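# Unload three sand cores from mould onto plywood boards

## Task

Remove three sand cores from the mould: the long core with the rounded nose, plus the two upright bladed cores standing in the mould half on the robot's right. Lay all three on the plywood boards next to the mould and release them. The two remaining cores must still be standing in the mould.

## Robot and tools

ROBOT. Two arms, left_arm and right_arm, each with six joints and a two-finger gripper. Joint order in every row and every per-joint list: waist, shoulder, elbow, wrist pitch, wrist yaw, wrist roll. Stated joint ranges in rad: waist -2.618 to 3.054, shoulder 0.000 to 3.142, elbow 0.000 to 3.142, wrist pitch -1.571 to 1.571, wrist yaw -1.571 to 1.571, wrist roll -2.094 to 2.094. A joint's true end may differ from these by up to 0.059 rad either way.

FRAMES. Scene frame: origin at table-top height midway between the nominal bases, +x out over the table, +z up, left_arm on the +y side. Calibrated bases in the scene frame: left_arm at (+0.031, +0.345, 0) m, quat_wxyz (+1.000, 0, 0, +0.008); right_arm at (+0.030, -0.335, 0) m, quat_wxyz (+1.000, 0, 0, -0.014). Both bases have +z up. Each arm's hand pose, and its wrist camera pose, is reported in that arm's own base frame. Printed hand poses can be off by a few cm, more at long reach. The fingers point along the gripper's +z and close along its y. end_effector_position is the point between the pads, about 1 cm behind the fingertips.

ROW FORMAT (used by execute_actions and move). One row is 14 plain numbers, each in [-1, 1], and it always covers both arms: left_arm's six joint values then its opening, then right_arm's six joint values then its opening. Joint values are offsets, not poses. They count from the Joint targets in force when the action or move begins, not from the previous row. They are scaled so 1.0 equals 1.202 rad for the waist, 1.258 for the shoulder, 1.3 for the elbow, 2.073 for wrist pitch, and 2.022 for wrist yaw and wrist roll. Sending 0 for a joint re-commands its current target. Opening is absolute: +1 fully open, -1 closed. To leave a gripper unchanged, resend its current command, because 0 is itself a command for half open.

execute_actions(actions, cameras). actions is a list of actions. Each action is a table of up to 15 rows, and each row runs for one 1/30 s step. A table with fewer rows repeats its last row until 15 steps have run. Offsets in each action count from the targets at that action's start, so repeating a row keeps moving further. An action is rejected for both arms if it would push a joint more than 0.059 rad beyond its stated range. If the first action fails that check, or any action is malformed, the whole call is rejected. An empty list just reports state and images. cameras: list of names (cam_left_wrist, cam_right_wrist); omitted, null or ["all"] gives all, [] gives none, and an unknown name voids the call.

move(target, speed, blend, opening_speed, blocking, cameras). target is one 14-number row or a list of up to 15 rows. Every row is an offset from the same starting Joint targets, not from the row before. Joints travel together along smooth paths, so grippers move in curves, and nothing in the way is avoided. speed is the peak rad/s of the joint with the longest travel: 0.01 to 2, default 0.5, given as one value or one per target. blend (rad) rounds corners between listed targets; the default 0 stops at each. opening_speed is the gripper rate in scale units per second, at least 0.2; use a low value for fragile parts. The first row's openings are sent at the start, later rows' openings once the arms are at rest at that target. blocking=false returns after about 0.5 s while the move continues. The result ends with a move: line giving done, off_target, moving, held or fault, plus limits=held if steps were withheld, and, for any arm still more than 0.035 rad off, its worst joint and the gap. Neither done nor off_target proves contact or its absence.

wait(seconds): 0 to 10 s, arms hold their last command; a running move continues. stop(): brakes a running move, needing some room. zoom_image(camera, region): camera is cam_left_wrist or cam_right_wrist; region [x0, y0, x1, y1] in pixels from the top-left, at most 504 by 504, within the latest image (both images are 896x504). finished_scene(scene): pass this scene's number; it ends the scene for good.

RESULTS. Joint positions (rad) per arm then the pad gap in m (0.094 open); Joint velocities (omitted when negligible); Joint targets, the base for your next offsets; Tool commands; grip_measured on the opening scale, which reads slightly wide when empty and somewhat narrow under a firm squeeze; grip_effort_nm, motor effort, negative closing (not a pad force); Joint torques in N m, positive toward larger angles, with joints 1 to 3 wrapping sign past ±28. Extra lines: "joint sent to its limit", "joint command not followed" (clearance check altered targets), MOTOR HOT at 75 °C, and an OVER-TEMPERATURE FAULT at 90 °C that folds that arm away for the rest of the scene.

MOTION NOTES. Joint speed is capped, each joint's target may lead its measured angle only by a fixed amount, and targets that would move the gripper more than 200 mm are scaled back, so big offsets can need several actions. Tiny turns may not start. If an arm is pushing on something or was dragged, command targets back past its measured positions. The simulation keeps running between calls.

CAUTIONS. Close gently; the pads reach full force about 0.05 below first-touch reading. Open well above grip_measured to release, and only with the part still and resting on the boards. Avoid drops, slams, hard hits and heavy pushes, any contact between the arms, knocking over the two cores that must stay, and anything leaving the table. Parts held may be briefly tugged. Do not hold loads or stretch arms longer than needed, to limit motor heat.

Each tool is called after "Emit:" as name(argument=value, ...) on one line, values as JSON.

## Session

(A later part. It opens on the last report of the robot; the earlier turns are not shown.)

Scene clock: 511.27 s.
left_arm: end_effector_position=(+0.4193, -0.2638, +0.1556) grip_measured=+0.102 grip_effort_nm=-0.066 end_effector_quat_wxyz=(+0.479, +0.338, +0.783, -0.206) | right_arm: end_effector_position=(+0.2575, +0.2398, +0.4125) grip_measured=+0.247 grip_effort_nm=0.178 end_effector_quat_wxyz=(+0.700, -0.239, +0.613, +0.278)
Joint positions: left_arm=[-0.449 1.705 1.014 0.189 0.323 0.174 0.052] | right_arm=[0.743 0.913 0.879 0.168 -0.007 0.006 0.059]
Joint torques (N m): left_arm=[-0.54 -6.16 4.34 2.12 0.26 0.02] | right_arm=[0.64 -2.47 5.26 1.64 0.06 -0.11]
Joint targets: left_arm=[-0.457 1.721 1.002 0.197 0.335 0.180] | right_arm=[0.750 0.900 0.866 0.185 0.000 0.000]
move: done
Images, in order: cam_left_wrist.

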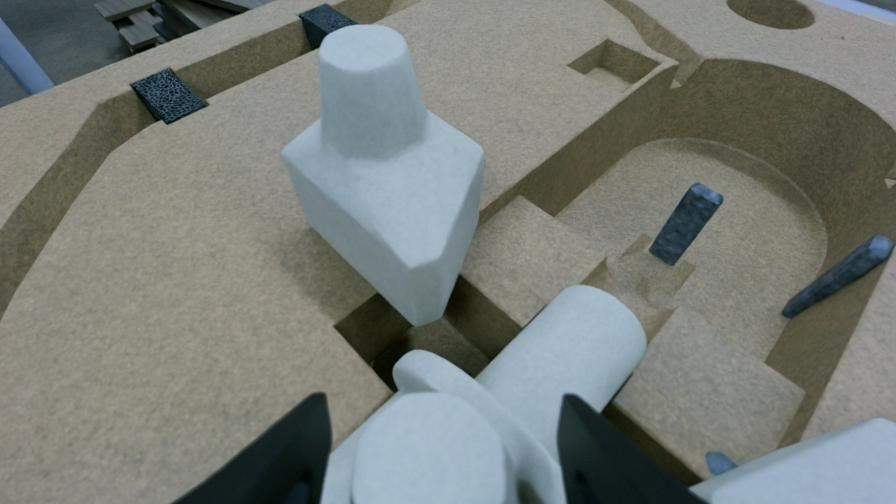

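Emit:
move(target=[0.008,0,0,0,0,0,-0.15,0,0,0,0,0,0,0.25], opening_speed=0.5, cameras=["cam_left_wrist"])

Emit:
move(target=[0,0,0,0,0,0,-0.6,0,0,0,0,0,0,0.25], opening_speed=0.3, cameras=["cam_left_wrist"])

Scene clock: 515.63 s.
left_arm: end_effector_position=(+0.4193, -0.2638, +0.1556) grip_measured=-0.148 grip_effort_nm=-0.056 end_effector_quat_wxyz=(+0.479, +0.338, +0.783, -0.206) | right_arm: end_effector_position=(+0.2575, +0.2398, +0.4125) grip_measured=+0.247 grip_effort_nm=0.173 end_effector_quat_wxyz=(+0.700, -0.239, +0.613, +0.278)
Joint positions: left_arm=[-0.449 1.705 1.014 0.189 0.323 0.174 0.04] | right_arm=[0.743 0.913 0.879 0.168 -0.007 0.006 0.059]
Joint torques (N m): left_arm=[0.25 -6.08 4.42 2.12 0.28 0.03] | right_arm=[0.64 -2.47 5.24 1.64 0.05 -0.11]
Joint targets: left_arm=[-0.447 1.721 1.002 0.197 0.335 0.180] | right_arm=[0.750 0.900 0.866 0.185 0.000 0.000]
move: done
Images, in order: cam_left_wrist.

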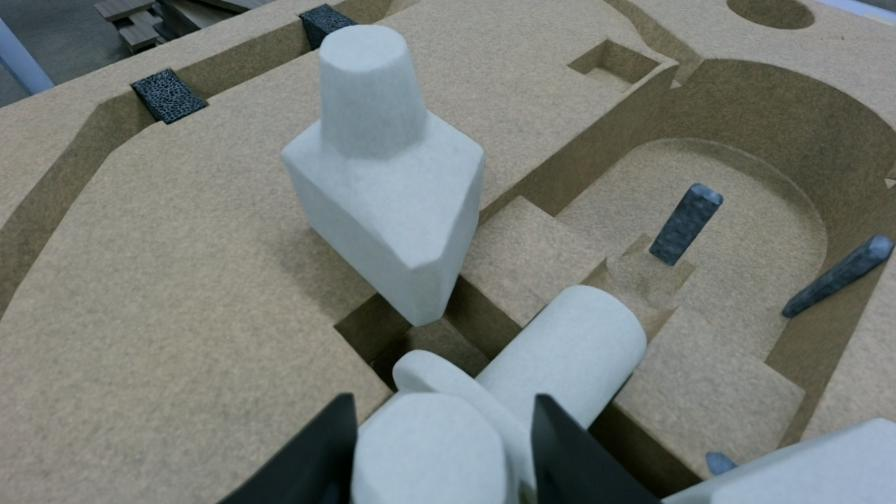

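Scene clock: 517.33 s.
left_arm: end_effector_position=(+0.4194, -0.2637, +0.1557) grip_measured=-0.315 grip_effort_nm=-0.999 end_effector_quat_wxyz=(+0.480, +0.339, +0.783, -0.206) | right_arm: end_effector_position=(+0.2575, +0.2398, +0.4125) grip_measured=+0.247 grip_effort_nm=0.173 end_effector_quat_wxyz=(+0.700, -0.239, +0.613, +0.278)
Joint positions: left_arm=[-0.449 1.705 1.014 0.19 0.323 0.175 0.032] | right_arm=[0.743 0.913 0.879 0.168 -0.007 0.006 0.059]
Joint torques (N m): left_arm=[0.2 -6.15 4.48 2.13 0.25 -0.02] | right_arm=[0.64 -2.47 5.27 1.64 0.05 -0.11]
Joint targets: left_arm=[-0.447 1.721 1.002 0.197 0.335 0.180] | right_arm=[0.750 0.900 0.866 0.185 0.000 0.000]
move: done
Images, in order: cam_left_wrist.

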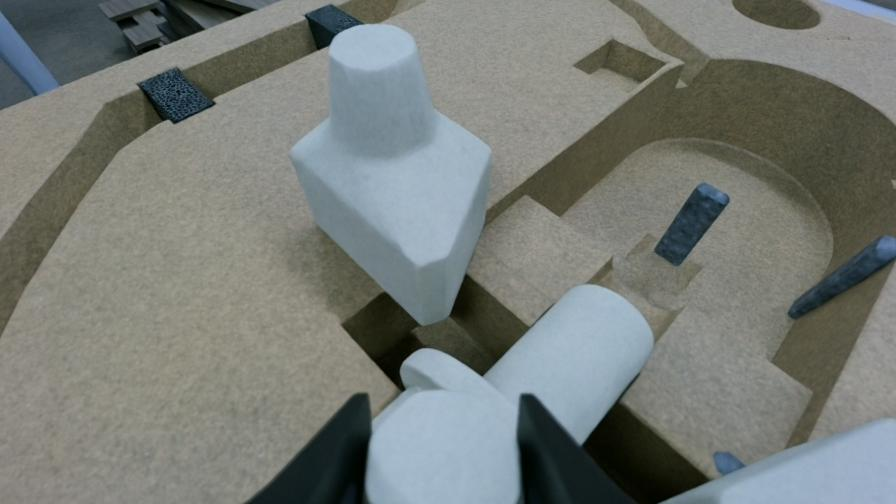

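Emit:
move(target=[[0,0,0,0,0,0,-0.05,0,0,0,0,0,0,0.25],[0,0.005,-0.012,0.009,0,0,-0.05,0,0,0,0,0,0,0.25]], speed=0.15, cameras=[])

Emit:
move(target=[0,0,0,0,0,0,-0.7,0,0,0,0,0,0,0.25], opening_speed=0.35, cameras=["cam_left_wrist"])

Scene clock: 522.30 s.
left_arm: end_effector_position=(+0.4177, -0.2629, +0.1518) grip_measured=-0.052 grip_effort_nm=0.120 end_effector_quat_wxyz=(+0.480, +0.339, +0.783, -0.206) | right_arm: end_effector_position=(+0.2575, +0.2397, +0.4126) grip_measured=+0.247 grip_effort_nm=0.173 end_effector_quat_wxyz=(+0.700, -0.239, +0.613, +0.278)
Joint positions: left_arm=[-0.449 1.705 0.997 0.207 0.323 0.176 0.045] | right_arm=[0.743 0.913 0.879 0.168 -0.007 0.006 0.059]
Joint torques (N m): left_arm=[0.14 -5.64 4.56 2.13 0.29 -0.03] | right_arm=[0.62 -2.45 5.27 1.64 0.05 -0.11]
Joint targets: left_arm=[-0.447 1.727 0.987 0.216 0.335 0.180] | right_arm=[0.750 0.900 0.866 0.185 0.000 0.000]
move: done

Scene clock: 524.37 s.
left_arm: end_effector_position=(+0.4183, -0.2628, +0.1515) grip_measured=-0.281 grip_effort_nm=-0.999 end_effector_quat_wxyz=(+0.481, +0.339, +0.783, -0.204) | right_arm: end_effector_position=(+0.2575, +0.2397, +0.4126) grip_measured=+0.247 grip_effort_nm=0.168 end_effector_quat_wxyz=(+0.700, -0.239, +0.613, +0.278)
Joint positions: left_arm=[-0.449 1.706 0.997 0.21 0.32 0.177 0.034] | right_arm=[0.743 0.913 0.879 0.168 -0.007 0.006 0.059]
Joint torques (N m): left_arm=[0.17 -5.82 4.56 2.11 0.29 -0.03] | right_arm=[0.61 -2.45 5.27 1.64 0.05 -0.11]
Joint targets: left_arm=[-0.447 1.727 0.987 0.216 0.335 0.180] | right_arm=[0.750 0.900 0.866 0.185 0.000 0.000]
move: done
Images, in order: cam_left_wrist.

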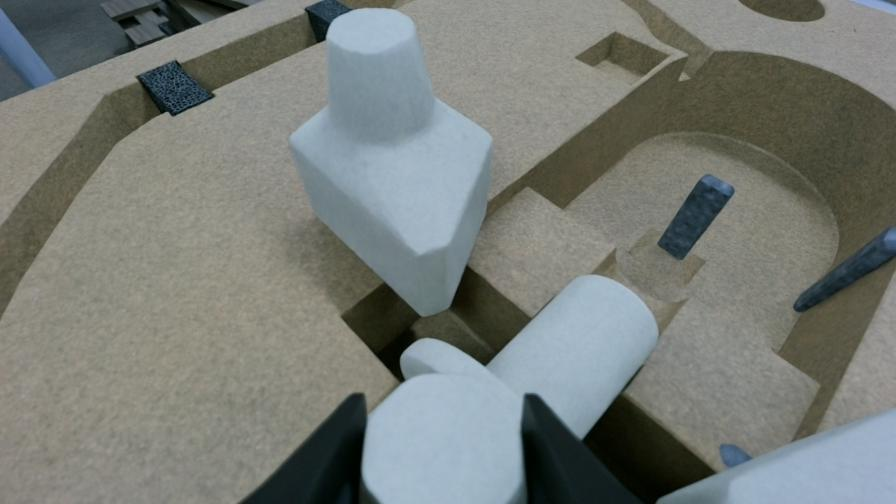

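Emit:
move(target=[[0,-0.0851,0.11,-0.0125,0.004,0,-0.7,0,0,0,0,0,0,0.25],[0,-0.1645,0.2946,-0.1597,0.004,0,-0.7,0,0,0,0,0,0,0.25]], speed=[0.15,0.3], blend=0.02)

Scene clock: 536.03 s.
left_arm: end_effector_position=(+0.4147, -0.2601, +0.2552) grip_measured=-0.281 grip_effort_nm=-0.999 end_effector_quat_wxyz=(+0.477, +0.340, +0.785, -0.201) | right_arm: end_effector_position=(+0.2575, +0.2397, +0.4126) grip_measured=+0.247 grip_effort_nm=0.173 end_effector_quat_wxyz=(+0.700, -0.239, +0.613, +0.278)
Joint positions: left_arm=[-0.449 1.591 1.31 -0.23 0.316 0.181 0.034] | right_arm=[0.743 0.913 0.879 0.168 -0.007 0.006 0.059]
Joint torques (N m): left_arm=[0.06 -12.26 11.02 3.26 0.46 -0.08] | right_arm=[0.62 -2.45 5.24 1.64 0.05 -0.11]
Joint targets: left_arm=[-0.447 1.520 1.370 -0.115 0.343 0.180] | right_arm=[0.750 0.900 0.866 0.185 0.000 0.000]
move: off_target (left_arm); left_arm: the wrist pitch is farthest, 0.114 rad from its target

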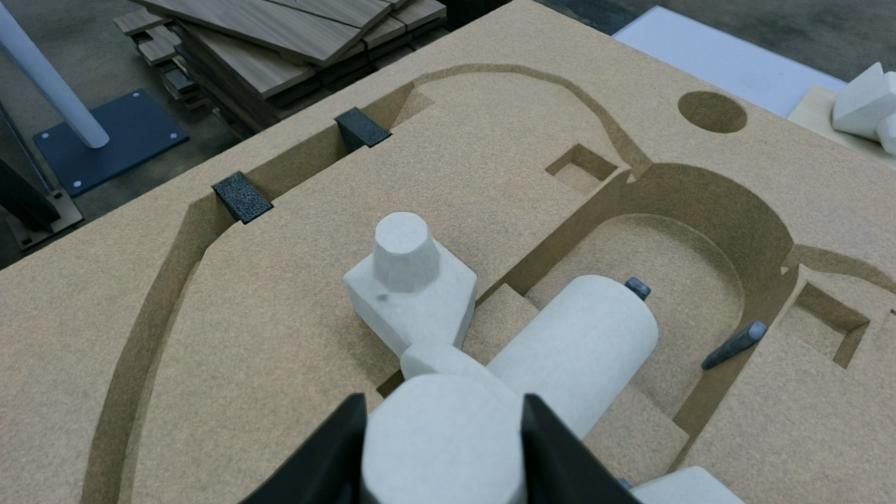

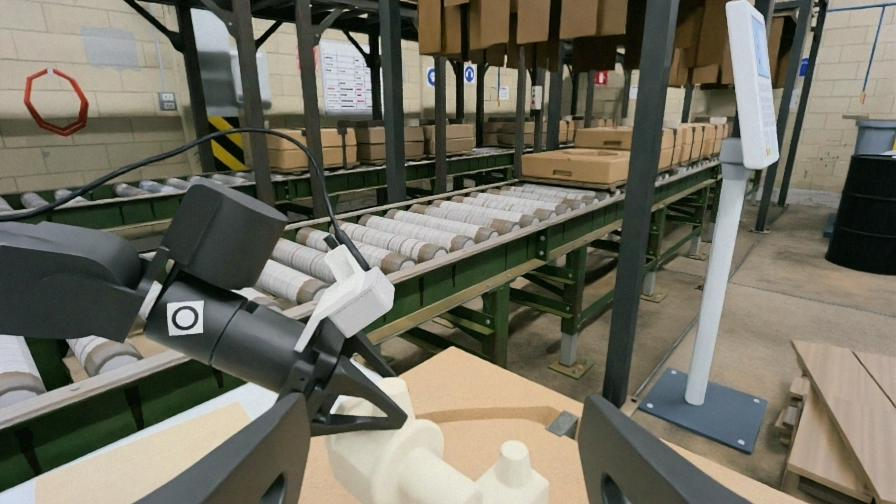

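Emit:
move(target=[[0.02,-0.03,0.14,-0.01,0,0,-0.7,0,0,0,0,0,0,0.25],[0.58,-0.5882,-0.5838,0.0121,-0.2863,-0.1434,-0.7,0,0,0,0,0,0,0.25]], speed=[0.35,0.55], blend=0.08)

Scene clock: 548.80 s.
left_arm: end_effector_position=(+0.2930, +0.1134, +0.2043) grip_measured=-0.281 grip_effort_nm=-0.999 end_effector_quat_wxyz=(+0.515, -0.202, +0.823, +0.127) | right_arm: end_effector_position=(+0.2575, +0.2397, +0.4126) grip_measured=+0.247 grip_effort_nm=0.173 end_effector_quat_wxyz=(+0.700, -0.239, +0.613, +0.278)
Joint positions: left_arm=[0.245 0.825 0.589 -0.228 -0.214 -0.105 0.034] | right_arm=[0.743 0.913 0.879 0.168 -0.007 0.006 0.059]
Joint torques (N m): left_arm=[0.44 -4.29 7.75 3.57 -0.3 -0.11] | right_arm=[0.64 -2.47 5.26 1.64 0.05 -0.11]
Heat: left arm: 53 °C; right arm: 41 °C.
Joint targets: left_arm=[0.250 0.780 0.611 -0.090 -0.236 -0.110] | right_arm=[0.750 0.900 0.866 0.185 0.000 0.000]
move: off_target (left_arm); left_arm: the wrist pitch is farthest, 0.138 rad from its target

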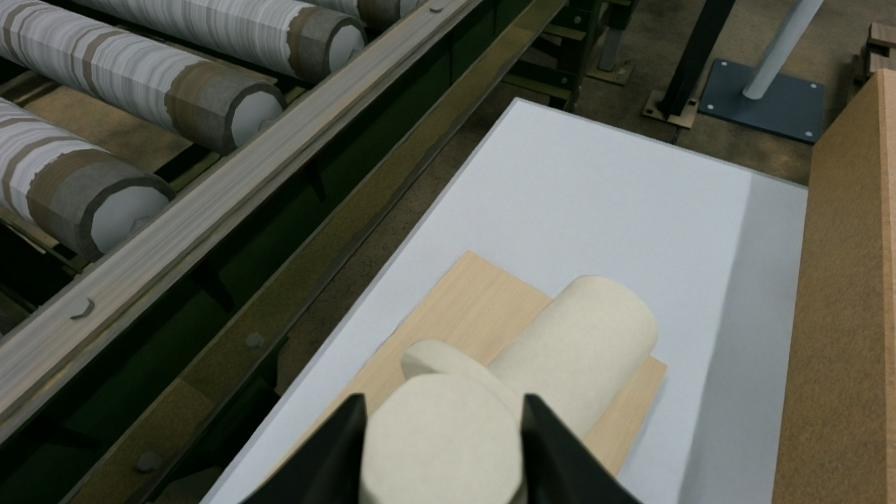

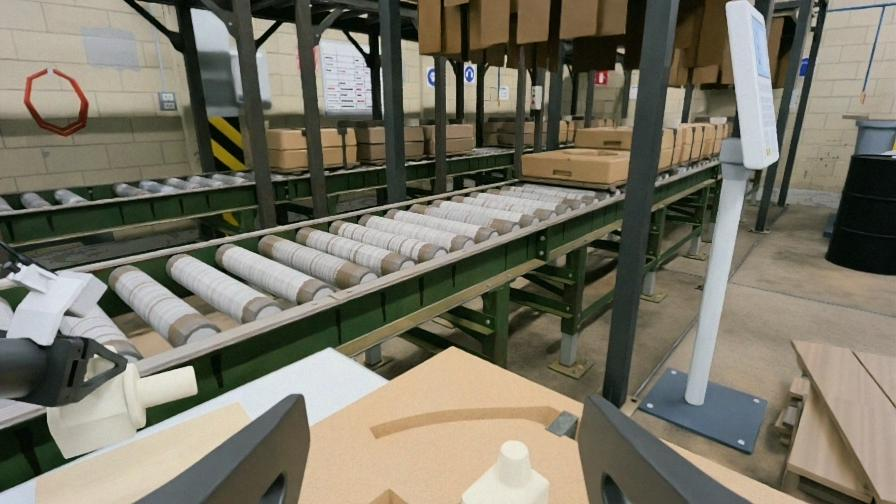

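Emit:
move(target=[0.0374,0.1216,-0.1723,0.1722,0,0,-0.7,0,0,0,0,0,0,0.25], speed=0.25)

Emit:
zoom_image(camera="cam_right_wrist", region=[0, 270, 260, 504])

Scene clock: 559.97 s.
left_arm: end_effector_position=(+0.2997, +0.1290, +0.1424) grip_measured=-0.281 grip_effort_nm=-0.999 end_effector_quat_wxyz=(+0.517, -0.220, +0.815, +0.138) | right_arm: end_effector_position=(+0.2575, +0.2397, +0.4126) grip_measured=+0.247 grip_effort_nm=0.173 end_effector_quat_wxyz=(+0.700, -0.239, +0.613, +0.278)
Joint positions: left_arm=[0.287 0.949 0.369 0.128 -0.214 -0.105 0.034] | right_arm=[0.743 0.913 0.879 0.168 -0.007 0.006 0.059]
Joint torques (N m): left_arm=[0.66 -2.56 7.12 3.62 -0.3 -0.11] | right_arm=[0.59 -2.47 5.26 1.64 0.05 -0.12]
Heat: left arm: 58 °C; right arm: 42 °C.
Joint targets: left_arm=[0.295 0.934 0.387 0.267 -0.236 -0.110] | right_arm=[0.750 0.900 0.866 0.185 0.000 0.000]
move: off_target (left_arm); left_arm: the wrist pitch is farthest, 0.139 rad from its target

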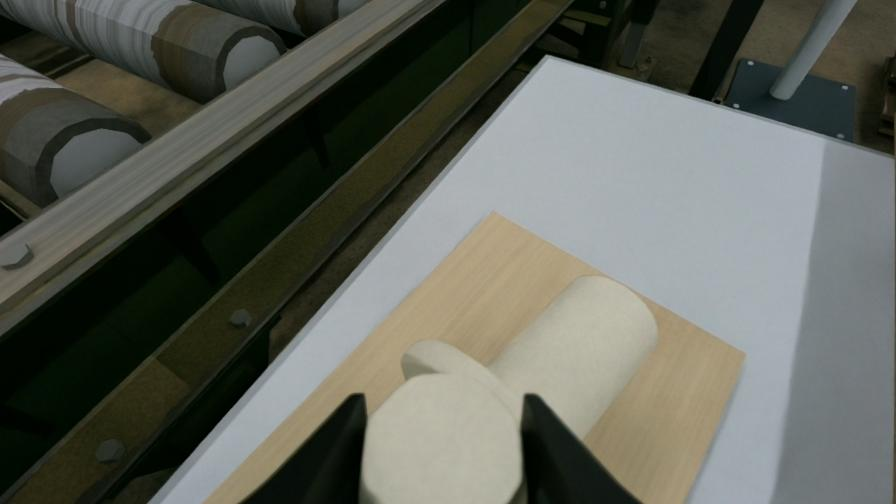

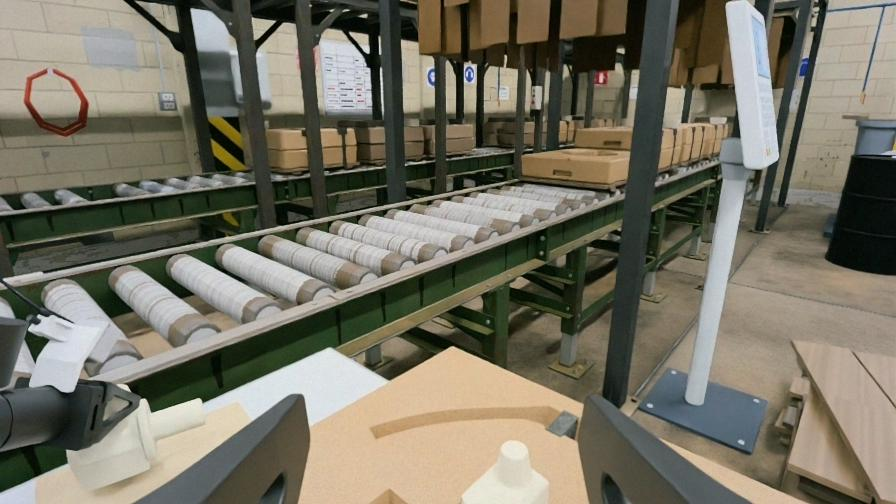

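Scaled by 1.938.

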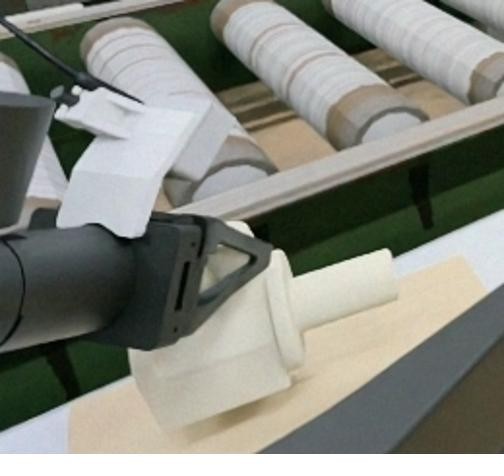

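Emit:
move(target=[0,0.0394,-0.0458,0.0391,0,0,-0.7,0,0,0,0,0,0,0.25], speed=0.1)

Emit:
zoom_image(camera="cam_right_wrist", region=[0, 270, 260, 504])

Scene clock: 566.17 s.
left_arm: end_effector_position=(+0.2976, +0.1283, +0.1202) grip_measured=-0.281 grip_effort_nm=-0.994 end_effector_quat_wxyz=(+0.508, -0.220, +0.821, +0.138) | right_arm: end_effector_position=(+0.2575, +0.2397, +0.4127) grip_measured=+0.247 grip_effort_nm=0.173 end_effector_quat_wxyz=(+0.700, -0.239, +0.613, +0.278)
Joint positions: left_arm=[0.287 0.997 0.311 0.211 -0.214 -0.105 0.034] | right_arm=[0.743 0.913 0.879 0.168 -0.007 0.006 0.059]
Joint torques (N m): left_arm=[0.66 -2.62 6.68 3.6 -0.3 -0.11] | right_arm=[0.64 -2.47 5.26 1.63 0.06 -0.11]
Joint targets: left_arm=[0.295 0.983 0.327 0.348 -0.236 -0.110] | right_arm=[0.750 0.900 0.866 0.185 0.000 0.000]
move: off_target (left_arm); left_arm: the wrist pitch is farthest, 0.137 rad from its target

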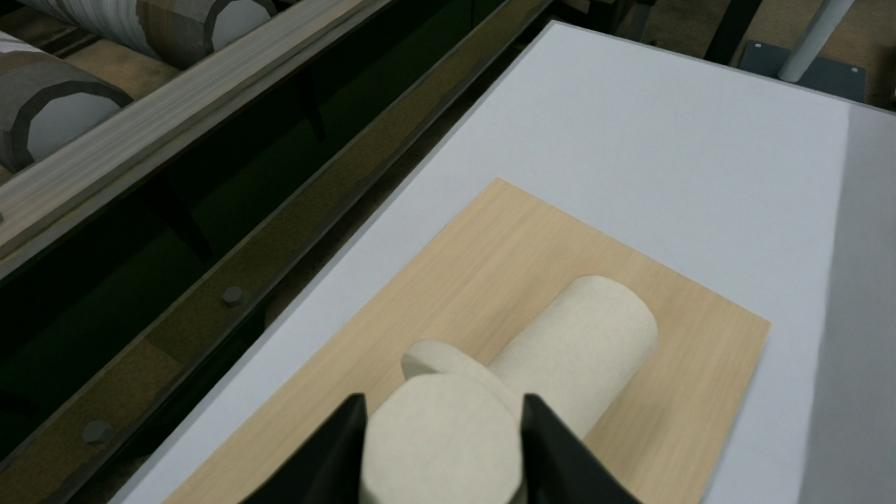

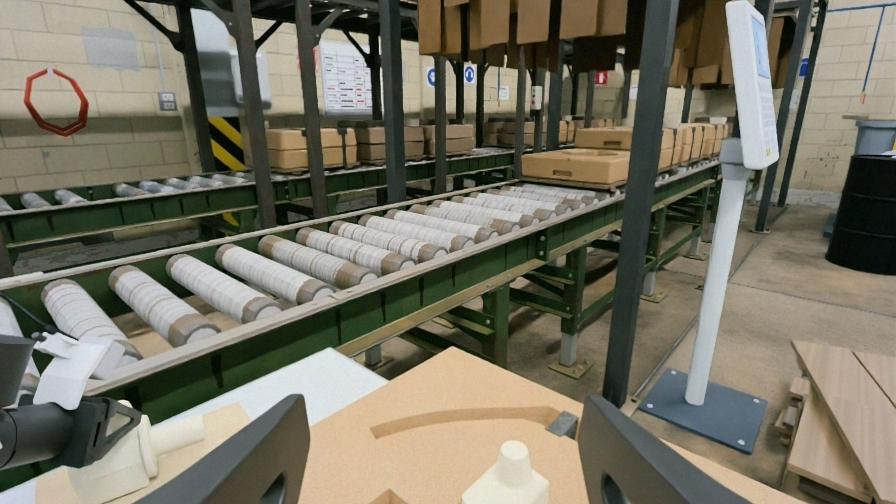

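Scaled by 1.938.

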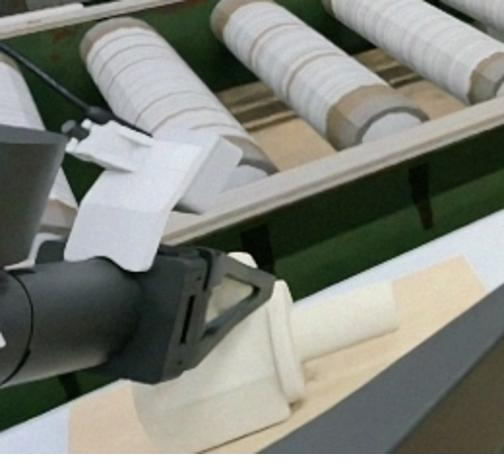

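Emit:
move(target=[0,0.0075,-0.009,0.0075,0,0,-0.7,0,0,0,0,0,0,0.25], speed=0.08, cameras=[])

Emit:
move(target=[0,0.006,-0.0075,0.006,0,0,-0.7,0,0,0,0,0,0,0.25], speed=0.08, cameras=["cam_left_wrist"])

Scene clock: 569.27 s.
left_arm: end_effector_position=(+0.2974, +0.1284, +0.1172) grip_measured=-0.281 grip_effort_nm=-0.994 end_effector_quat_wxyz=(+0.508, -0.221, +0.821, +0.138) | right_arm: end_effector_position=(+0.2575, +0.2397, +0.4127) grip_measured=+0.247 grip_effort_nm=0.173 end_effector_quat_wxyz=(+0.700, -0.239, +0.613, +0.278)
Joint positions: left_arm=[0.287 1.005 0.301 0.229 -0.215 -0.106 0.034] | right_arm=[0.743 0.913 0.879 0.168 -0.007 0.006 0.059]
Joint torques (N m): left_arm=[0.64 -2.52 6.49 3.57 -0.3 -0.11] | right_arm=[0.62 -2.45 5.27 1.65 0.05 -0.11]
Joint targets: left_arm=[0.295 0.992 0.315 0.363 -0.236 -0.110] | right_arm=[0.750 0.900 0.866 0.185 0.000 0.000]
move: off_target (left_arm); left_arm: the wrist pitch is farthest, 0.135 rad from its target

Scene clock: 570.03 s.
left_arm: end_effector_position=(+0.2981, +0.1286, +0.1170) grip_measured=-0.281 grip_effort_nm=-1.004 end_effector_quat_wxyz=(+0.512, -0.221, +0.819, +0.138) | right_arm: end_effector_position=(+0.2575, +0.2397, +0.4127) grip_measured=+0.247 grip_effort_nm=0.173 end_effector_quat_wxyz=(+0.700, -0.239, +0.613, +0.278)
Joint positions: left_arm=[0.287 1.01 0.294 0.251 -0.215 -0.107 0.034] | right_arm=[0.743 0.913 0.879 0.168 -0.007 0.006 0.059]
Joint torques (N m): left_arm=[0.62 -2.33 6.31 3.45 -0.32 -0.1] | right_arm=[0.64 -2.45 5.26 1.64 0.05 -0.11]
Joint targets: left_arm=[0.295 1.000 0.306 0.376 -0.236 -0.110] | right_arm=[0.750 0.900 0.866 0.185 0.000 0.000]
move: off_target (left_arm); left_arm: the wrist pitch is farthest, 0.125 rad from its target
Images, in order: cam_left_wrist.

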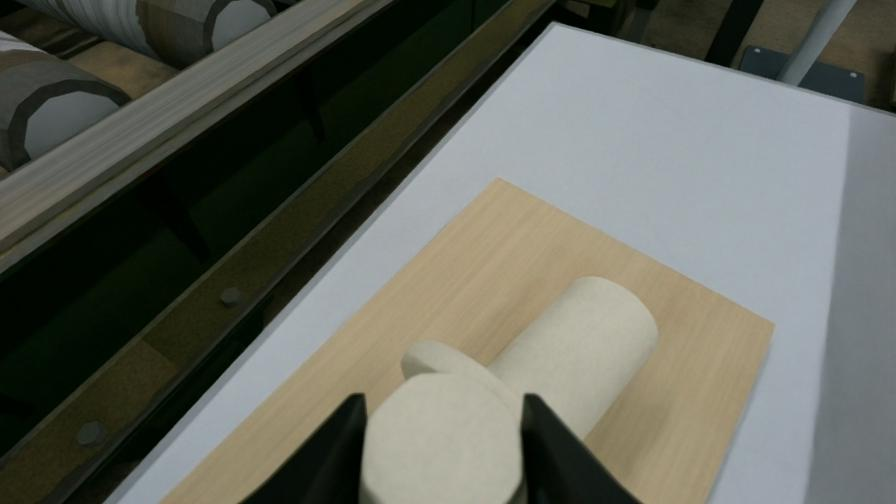

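Emit:
move(target=[0,0.003,-0.012,-0.01,0,0,-0.7,0,0,0,0,0,0,0.25], speed=0.08, cameras=[])

Emit:
move(target=[0,0,0,-0.03,0,0,-0.1,0,0,0,0,0,0,0.25], opening_speed=0.3)

Emit:
zoom_image(camera="cam_right_wrist", region=[0, 270, 260, 504])

Scene clock: 574.23 s.
left_arm: end_effector_position=(+0.2977, +0.1287, +0.1164) grip_measured=-0.281 grip_effort_nm=-0.994 end_effector_quat_wxyz=(+0.514, -0.222, +0.817, +0.138) | right_arm: end_effector_position=(+0.2575, +0.2397, +0.4127) grip_measured=+0.247 grip_effort_nm=0.168 end_effector_quat_wxyz=(+0.700, -0.239, +0.613, +0.278)
Joint positions: left_arm=[0.287 1.01 0.286 0.265 -0.216 -0.109 0.034] | right_arm=[0.743 0.913 0.879 0.168 -0.007 0.006 0.059]
Joint torques (N m): left_arm=[0.64 -2.1 5.67 3.11 -0.27 -0.07] | right_arm=[0.59 -2.44 5.24 1.63 0.06 -0.11]
Joint targets: left_arm=[0.295 1.004 0.290 0.355 -0.236 -0.110] | right_arm=[0.750 0.900 0.866 0.185 0.000 0.000]
move: off_target (left_arm); left_arm: the wrist pitch is farthest, 0.090 rad from its target

Scene clock: 576.43 s.
left_arm: end_effector_position=(+0.2989, +0.1306, +0.1206) grip_measured=-0.102 grip_effort_nm=0.125 end_effector_quat_wxyz=(+0.522, -0.225, +0.811, +0.141) | right_arm: end_effector_position=(+0.2575, +0.2397, +0.4127) grip_measured=+0.247 grip_effort_nm=0.173 end_effector_quat_wxyz=(+0.700, -0.239, +0.613, +0.278)
Joint positions: left_arm=[0.287 1.01 0.286 0.284 -0.225 -0.111 0.042] | right_arm=[0.743 0.913 0.879 0.168 -0.007 0.006 0.059]
Joint torques (N m): left_arm=[0.76 -2.1 5.71 2.2 -0.17 -0.06] | right_arm=[0.62 -2.44 5.26 1.63 0.05 -0.11]
Joint targets: left_arm=[0.295 1.004 0.290 0.293 -0.236 -0.110] | right_arm=[0.750 0.900 0.866 0.185 0.000 0.000]
move: done

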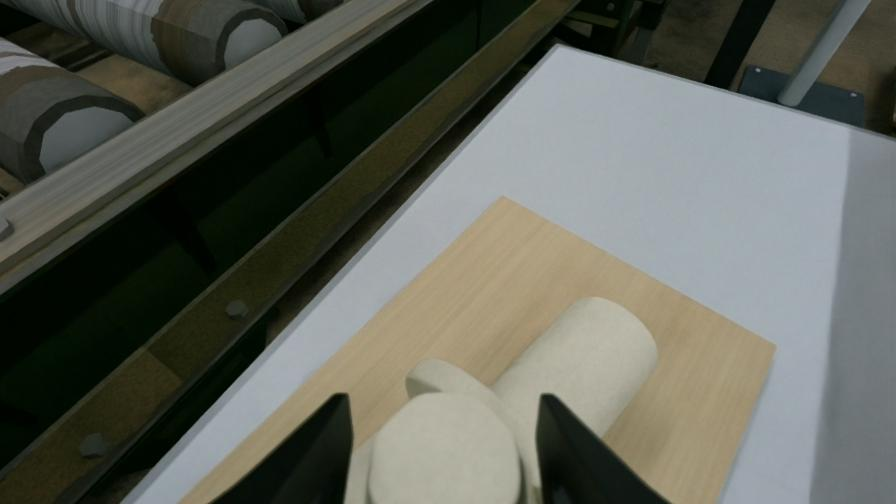

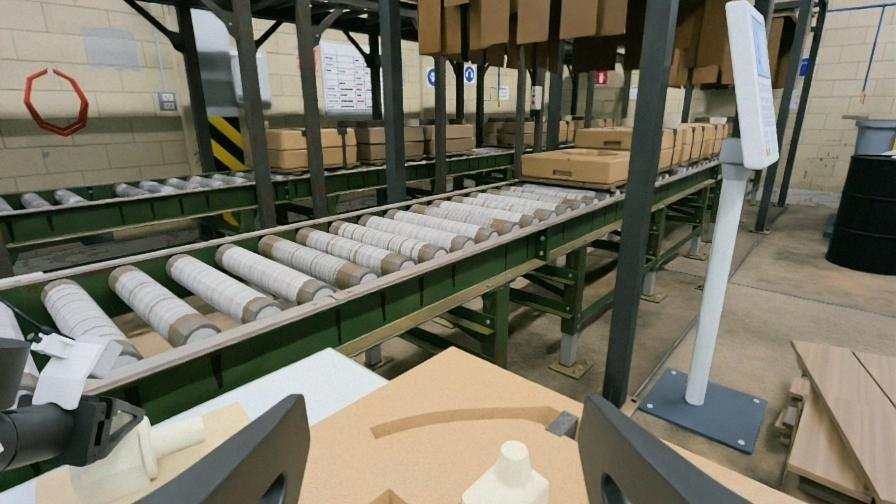

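Scaled by 1.938.

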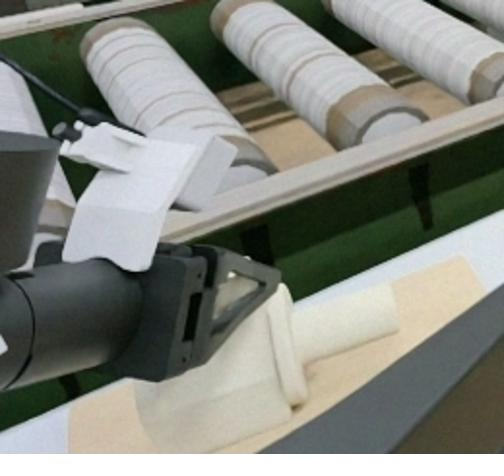

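Emit:
move(target=[0,0,0,0,0,0,0.6,0,0,0,0,0,0,0.25], opening_speed=0.8)

Emit:
move(target=[0,0,0.35,-0.15,0,0,0.6,0,0,0,0,0,0,0.25], speed=0.35)

Scene clock: 586.77 s.
left_arm: end_effector_position=(+0.2989, +0.1307, +0.1209) grip_measured=+0.598 grip_effort_nm=0.134 end_effector_quat_wxyz=(+0.522, -0.225, +0.811, +0.141) | right_arm: end_effector_position=(+0.2575, +0.2397, +0.4127) grip_measured=+0.247 grip_effort_nm=0.173 end_effector_quat_wxyz=(+0.700, -0.239, +0.613, +0.278)
Joint positions: left_arm=[0.287 1.01 0.286 0.285 -0.225 -0.111 0.075] | right_arm=[0.743 0.913 0.879 0.168 -0.007 0.006 0.059]
Joint torques (N m): left_arm=[0.69 -2.03 5.63 2.18 -0.18 -0.04] | right_arm=[0.62 -2.47 5.24 1.64 0.05 -0.11]
Joint targets: left_arm=[0.295 1.004 0.290 0.293 -0.236 -0.110] | right_arm=[0.750 0.900 0.866 0.185 0.000 0.000]
move: done

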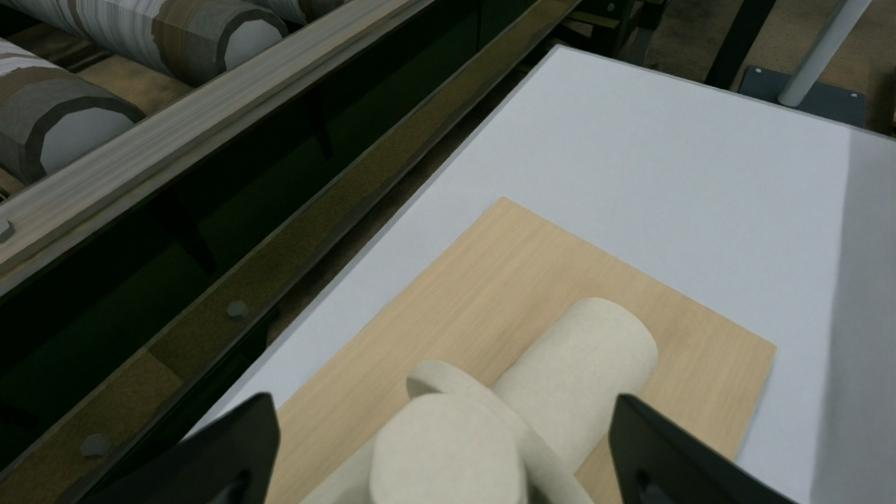

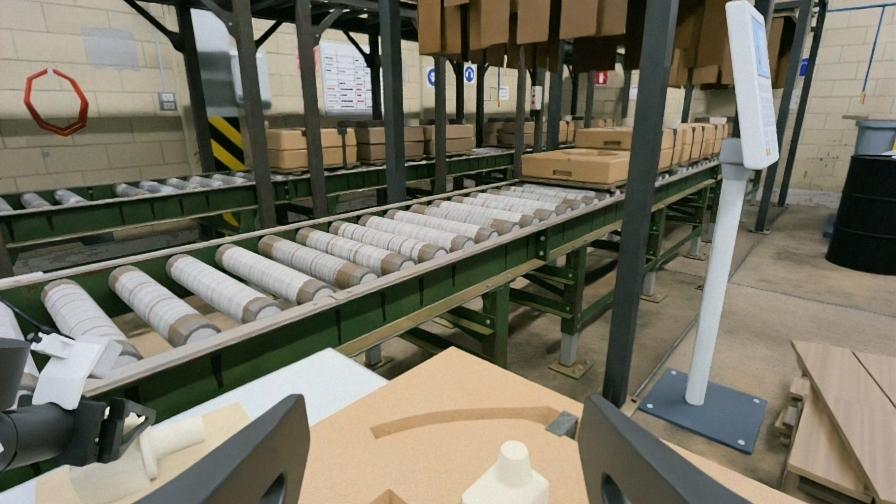

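Scene clock: 588.80 s.
left_arm: end_effector_position=(+0.3384, +0.1424, +0.2582) grip_measured=+0.598 grip_effort_nm=0.125 end_effector_quat_wxyz=(+0.580, -0.223, +0.770, +0.142) | right_arm: end_effector_position=(+0.2575, +0.2397, +0.4127) grip_measured=+0.247 grip_effort_nm=0.178 end_effector_quat_wxyz=(+0.700, -0.239, +0.613, +0.278)
Joint positions: left_arm=[0.287 1.01 0.722 -0.01 -0.226 -0.111 0.075] | right_arm=[0.743 0.913 0.879 0.168 -0.007 0.006 0.059]
Joint torques (N m): left_arm=[0.66 -2.76 7.92 2.1 -0.15 -0.06] | right_arm=[0.62 -2.48 5.26 1.65 0.05 -0.11]
Joint targets: left_arm=[0.295 1.004 0.745 -0.018 -0.236 -0.110] | right_arm=[0.750 0.900 0.866 0.185 0.000 0.000]
move: done

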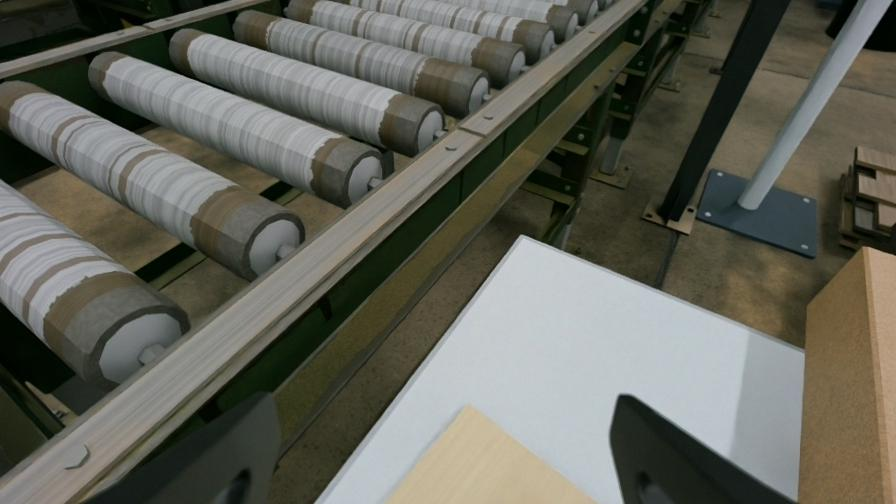

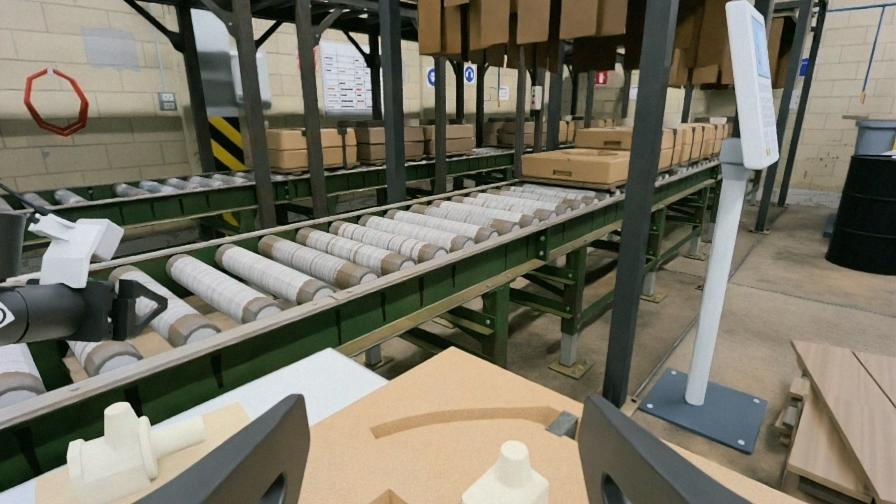

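Emit:
zoom_image(camera="cam_right_wrist", region=[0, 320, 300, 504])

Scaled by 1.680.

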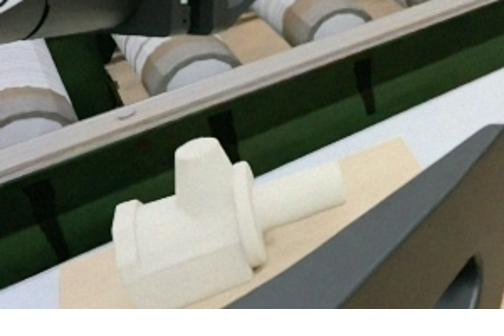

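Emit:
move(target=[0,0,0,0,0,0,0.6,-1.0,0,0,-0.28,0,0,0.25], speed=0.9)

Scene clock: 597.70 s.
left_arm: end_effector_position=(+0.3383, +0.1425, +0.2580) grip_measured=+0.598 grip_effort_nm=0.129 end_effector_quat_wxyz=(+0.580, -0.224, +0.771, +0.142) | right_arm: end_effector_position=(+0.3007, -0.1421, +0.2784) grip_measured=+0.247 grip_effort_nm=0.168 end_effector_quat_wxyz=(+0.532, +0.187, +0.817, -0.118)
Joint positions: left_arm=[0.287 1.01 0.722 -0.011 -0.226 -0.111 0.075] | right_arm=[-0.445 0.913 0.879 -0.384 -0.001 0.006 0.059]
Joint torques (N m): left_arm=[0.64 -2.65 7.94 2.09 -0.16 -0.04] | right_arm=[-0.57 -2.48 5.27 1.36 -0.01 -0.11]
Joint targets: left_arm=[0.295 1.004 0.745 -0.018 -0.236 -0.110] | right_arm=[-0.452 0.900 0.866 -0.395 0.000 0.000]
move: done

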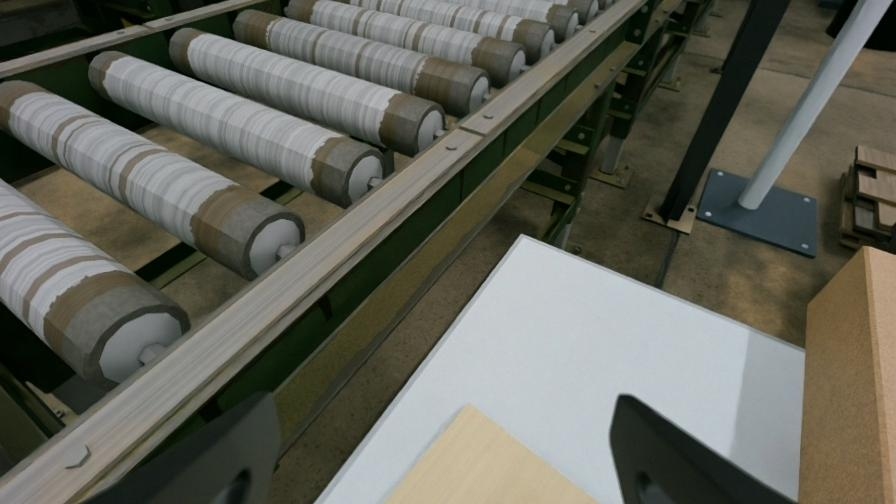

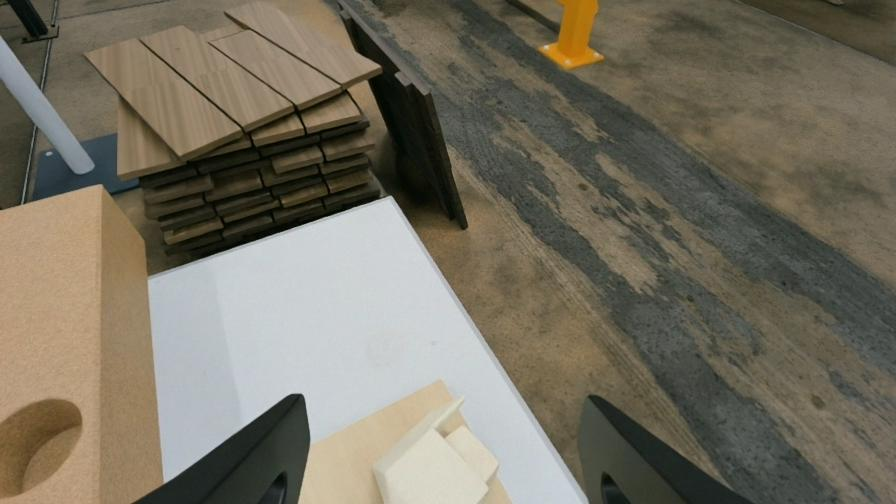

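Emit:
move(target=[0,0,0,0,0,0,0.6,-0.2,-0.15,0,-0.3,0,0,0.25], speed=0.8, cameras=["cam_right_wrist"])

Scene clock: 601.77 s.
left_arm: end_effector_position=(+0.3383, +0.1425, +0.2580) grip_measured=+0.598 grip_effort_nm=0.115 end_effector_quat_wxyz=(+0.580, -0.224, +0.771, +0.142) | right_arm: end_effector_position=(+0.1700, -0.1370, +0.2052) grip_measured=+0.247 grip_effort_nm=0.173 end_effector_quat_wxyz=(+0.336, +0.316, +0.880, -0.117)
Joint positions: left_arm=[0.287 1.01 0.722 -0.011 -0.226 -0.111 0.075] | right_arm=[-0.685 0.718 0.879 -1.006 -0.002 0.006 0.059]
Joint torques (N m): left_arm=[0.69 -2.67 7.95 2.09 -0.14 -0.06] | right_arm=[-0.66 -0.09 4.62 1.05 0.01 -0.1]
Heat: left arm: 53 °C; right arm: 42 °C.
Joint targets: left_arm=[0.295 1.004 0.745 -0.018 -0.236 -0.110] | right_arm=[-0.692 0.711 0.866 -1.017 -0.001 0.000]
move: done
Images, in order: cam_right_wrist.

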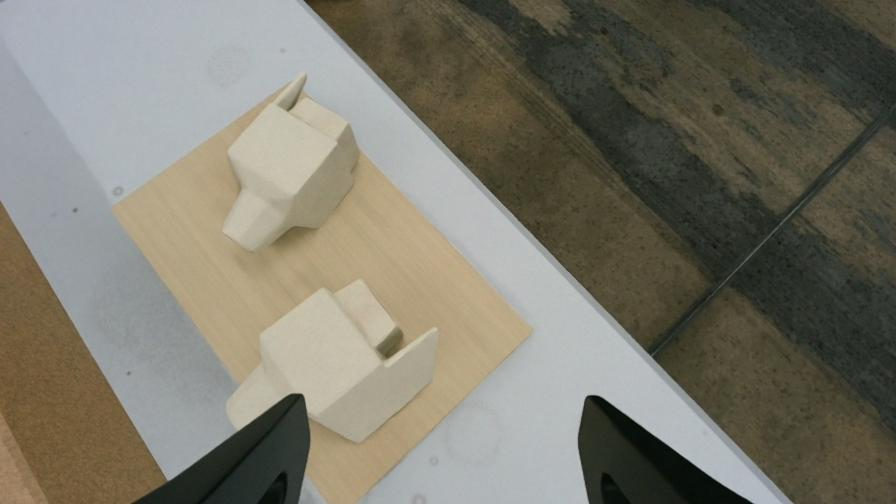

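Emit:
finished_scene(scene=2)

The scene is finished: the task was done.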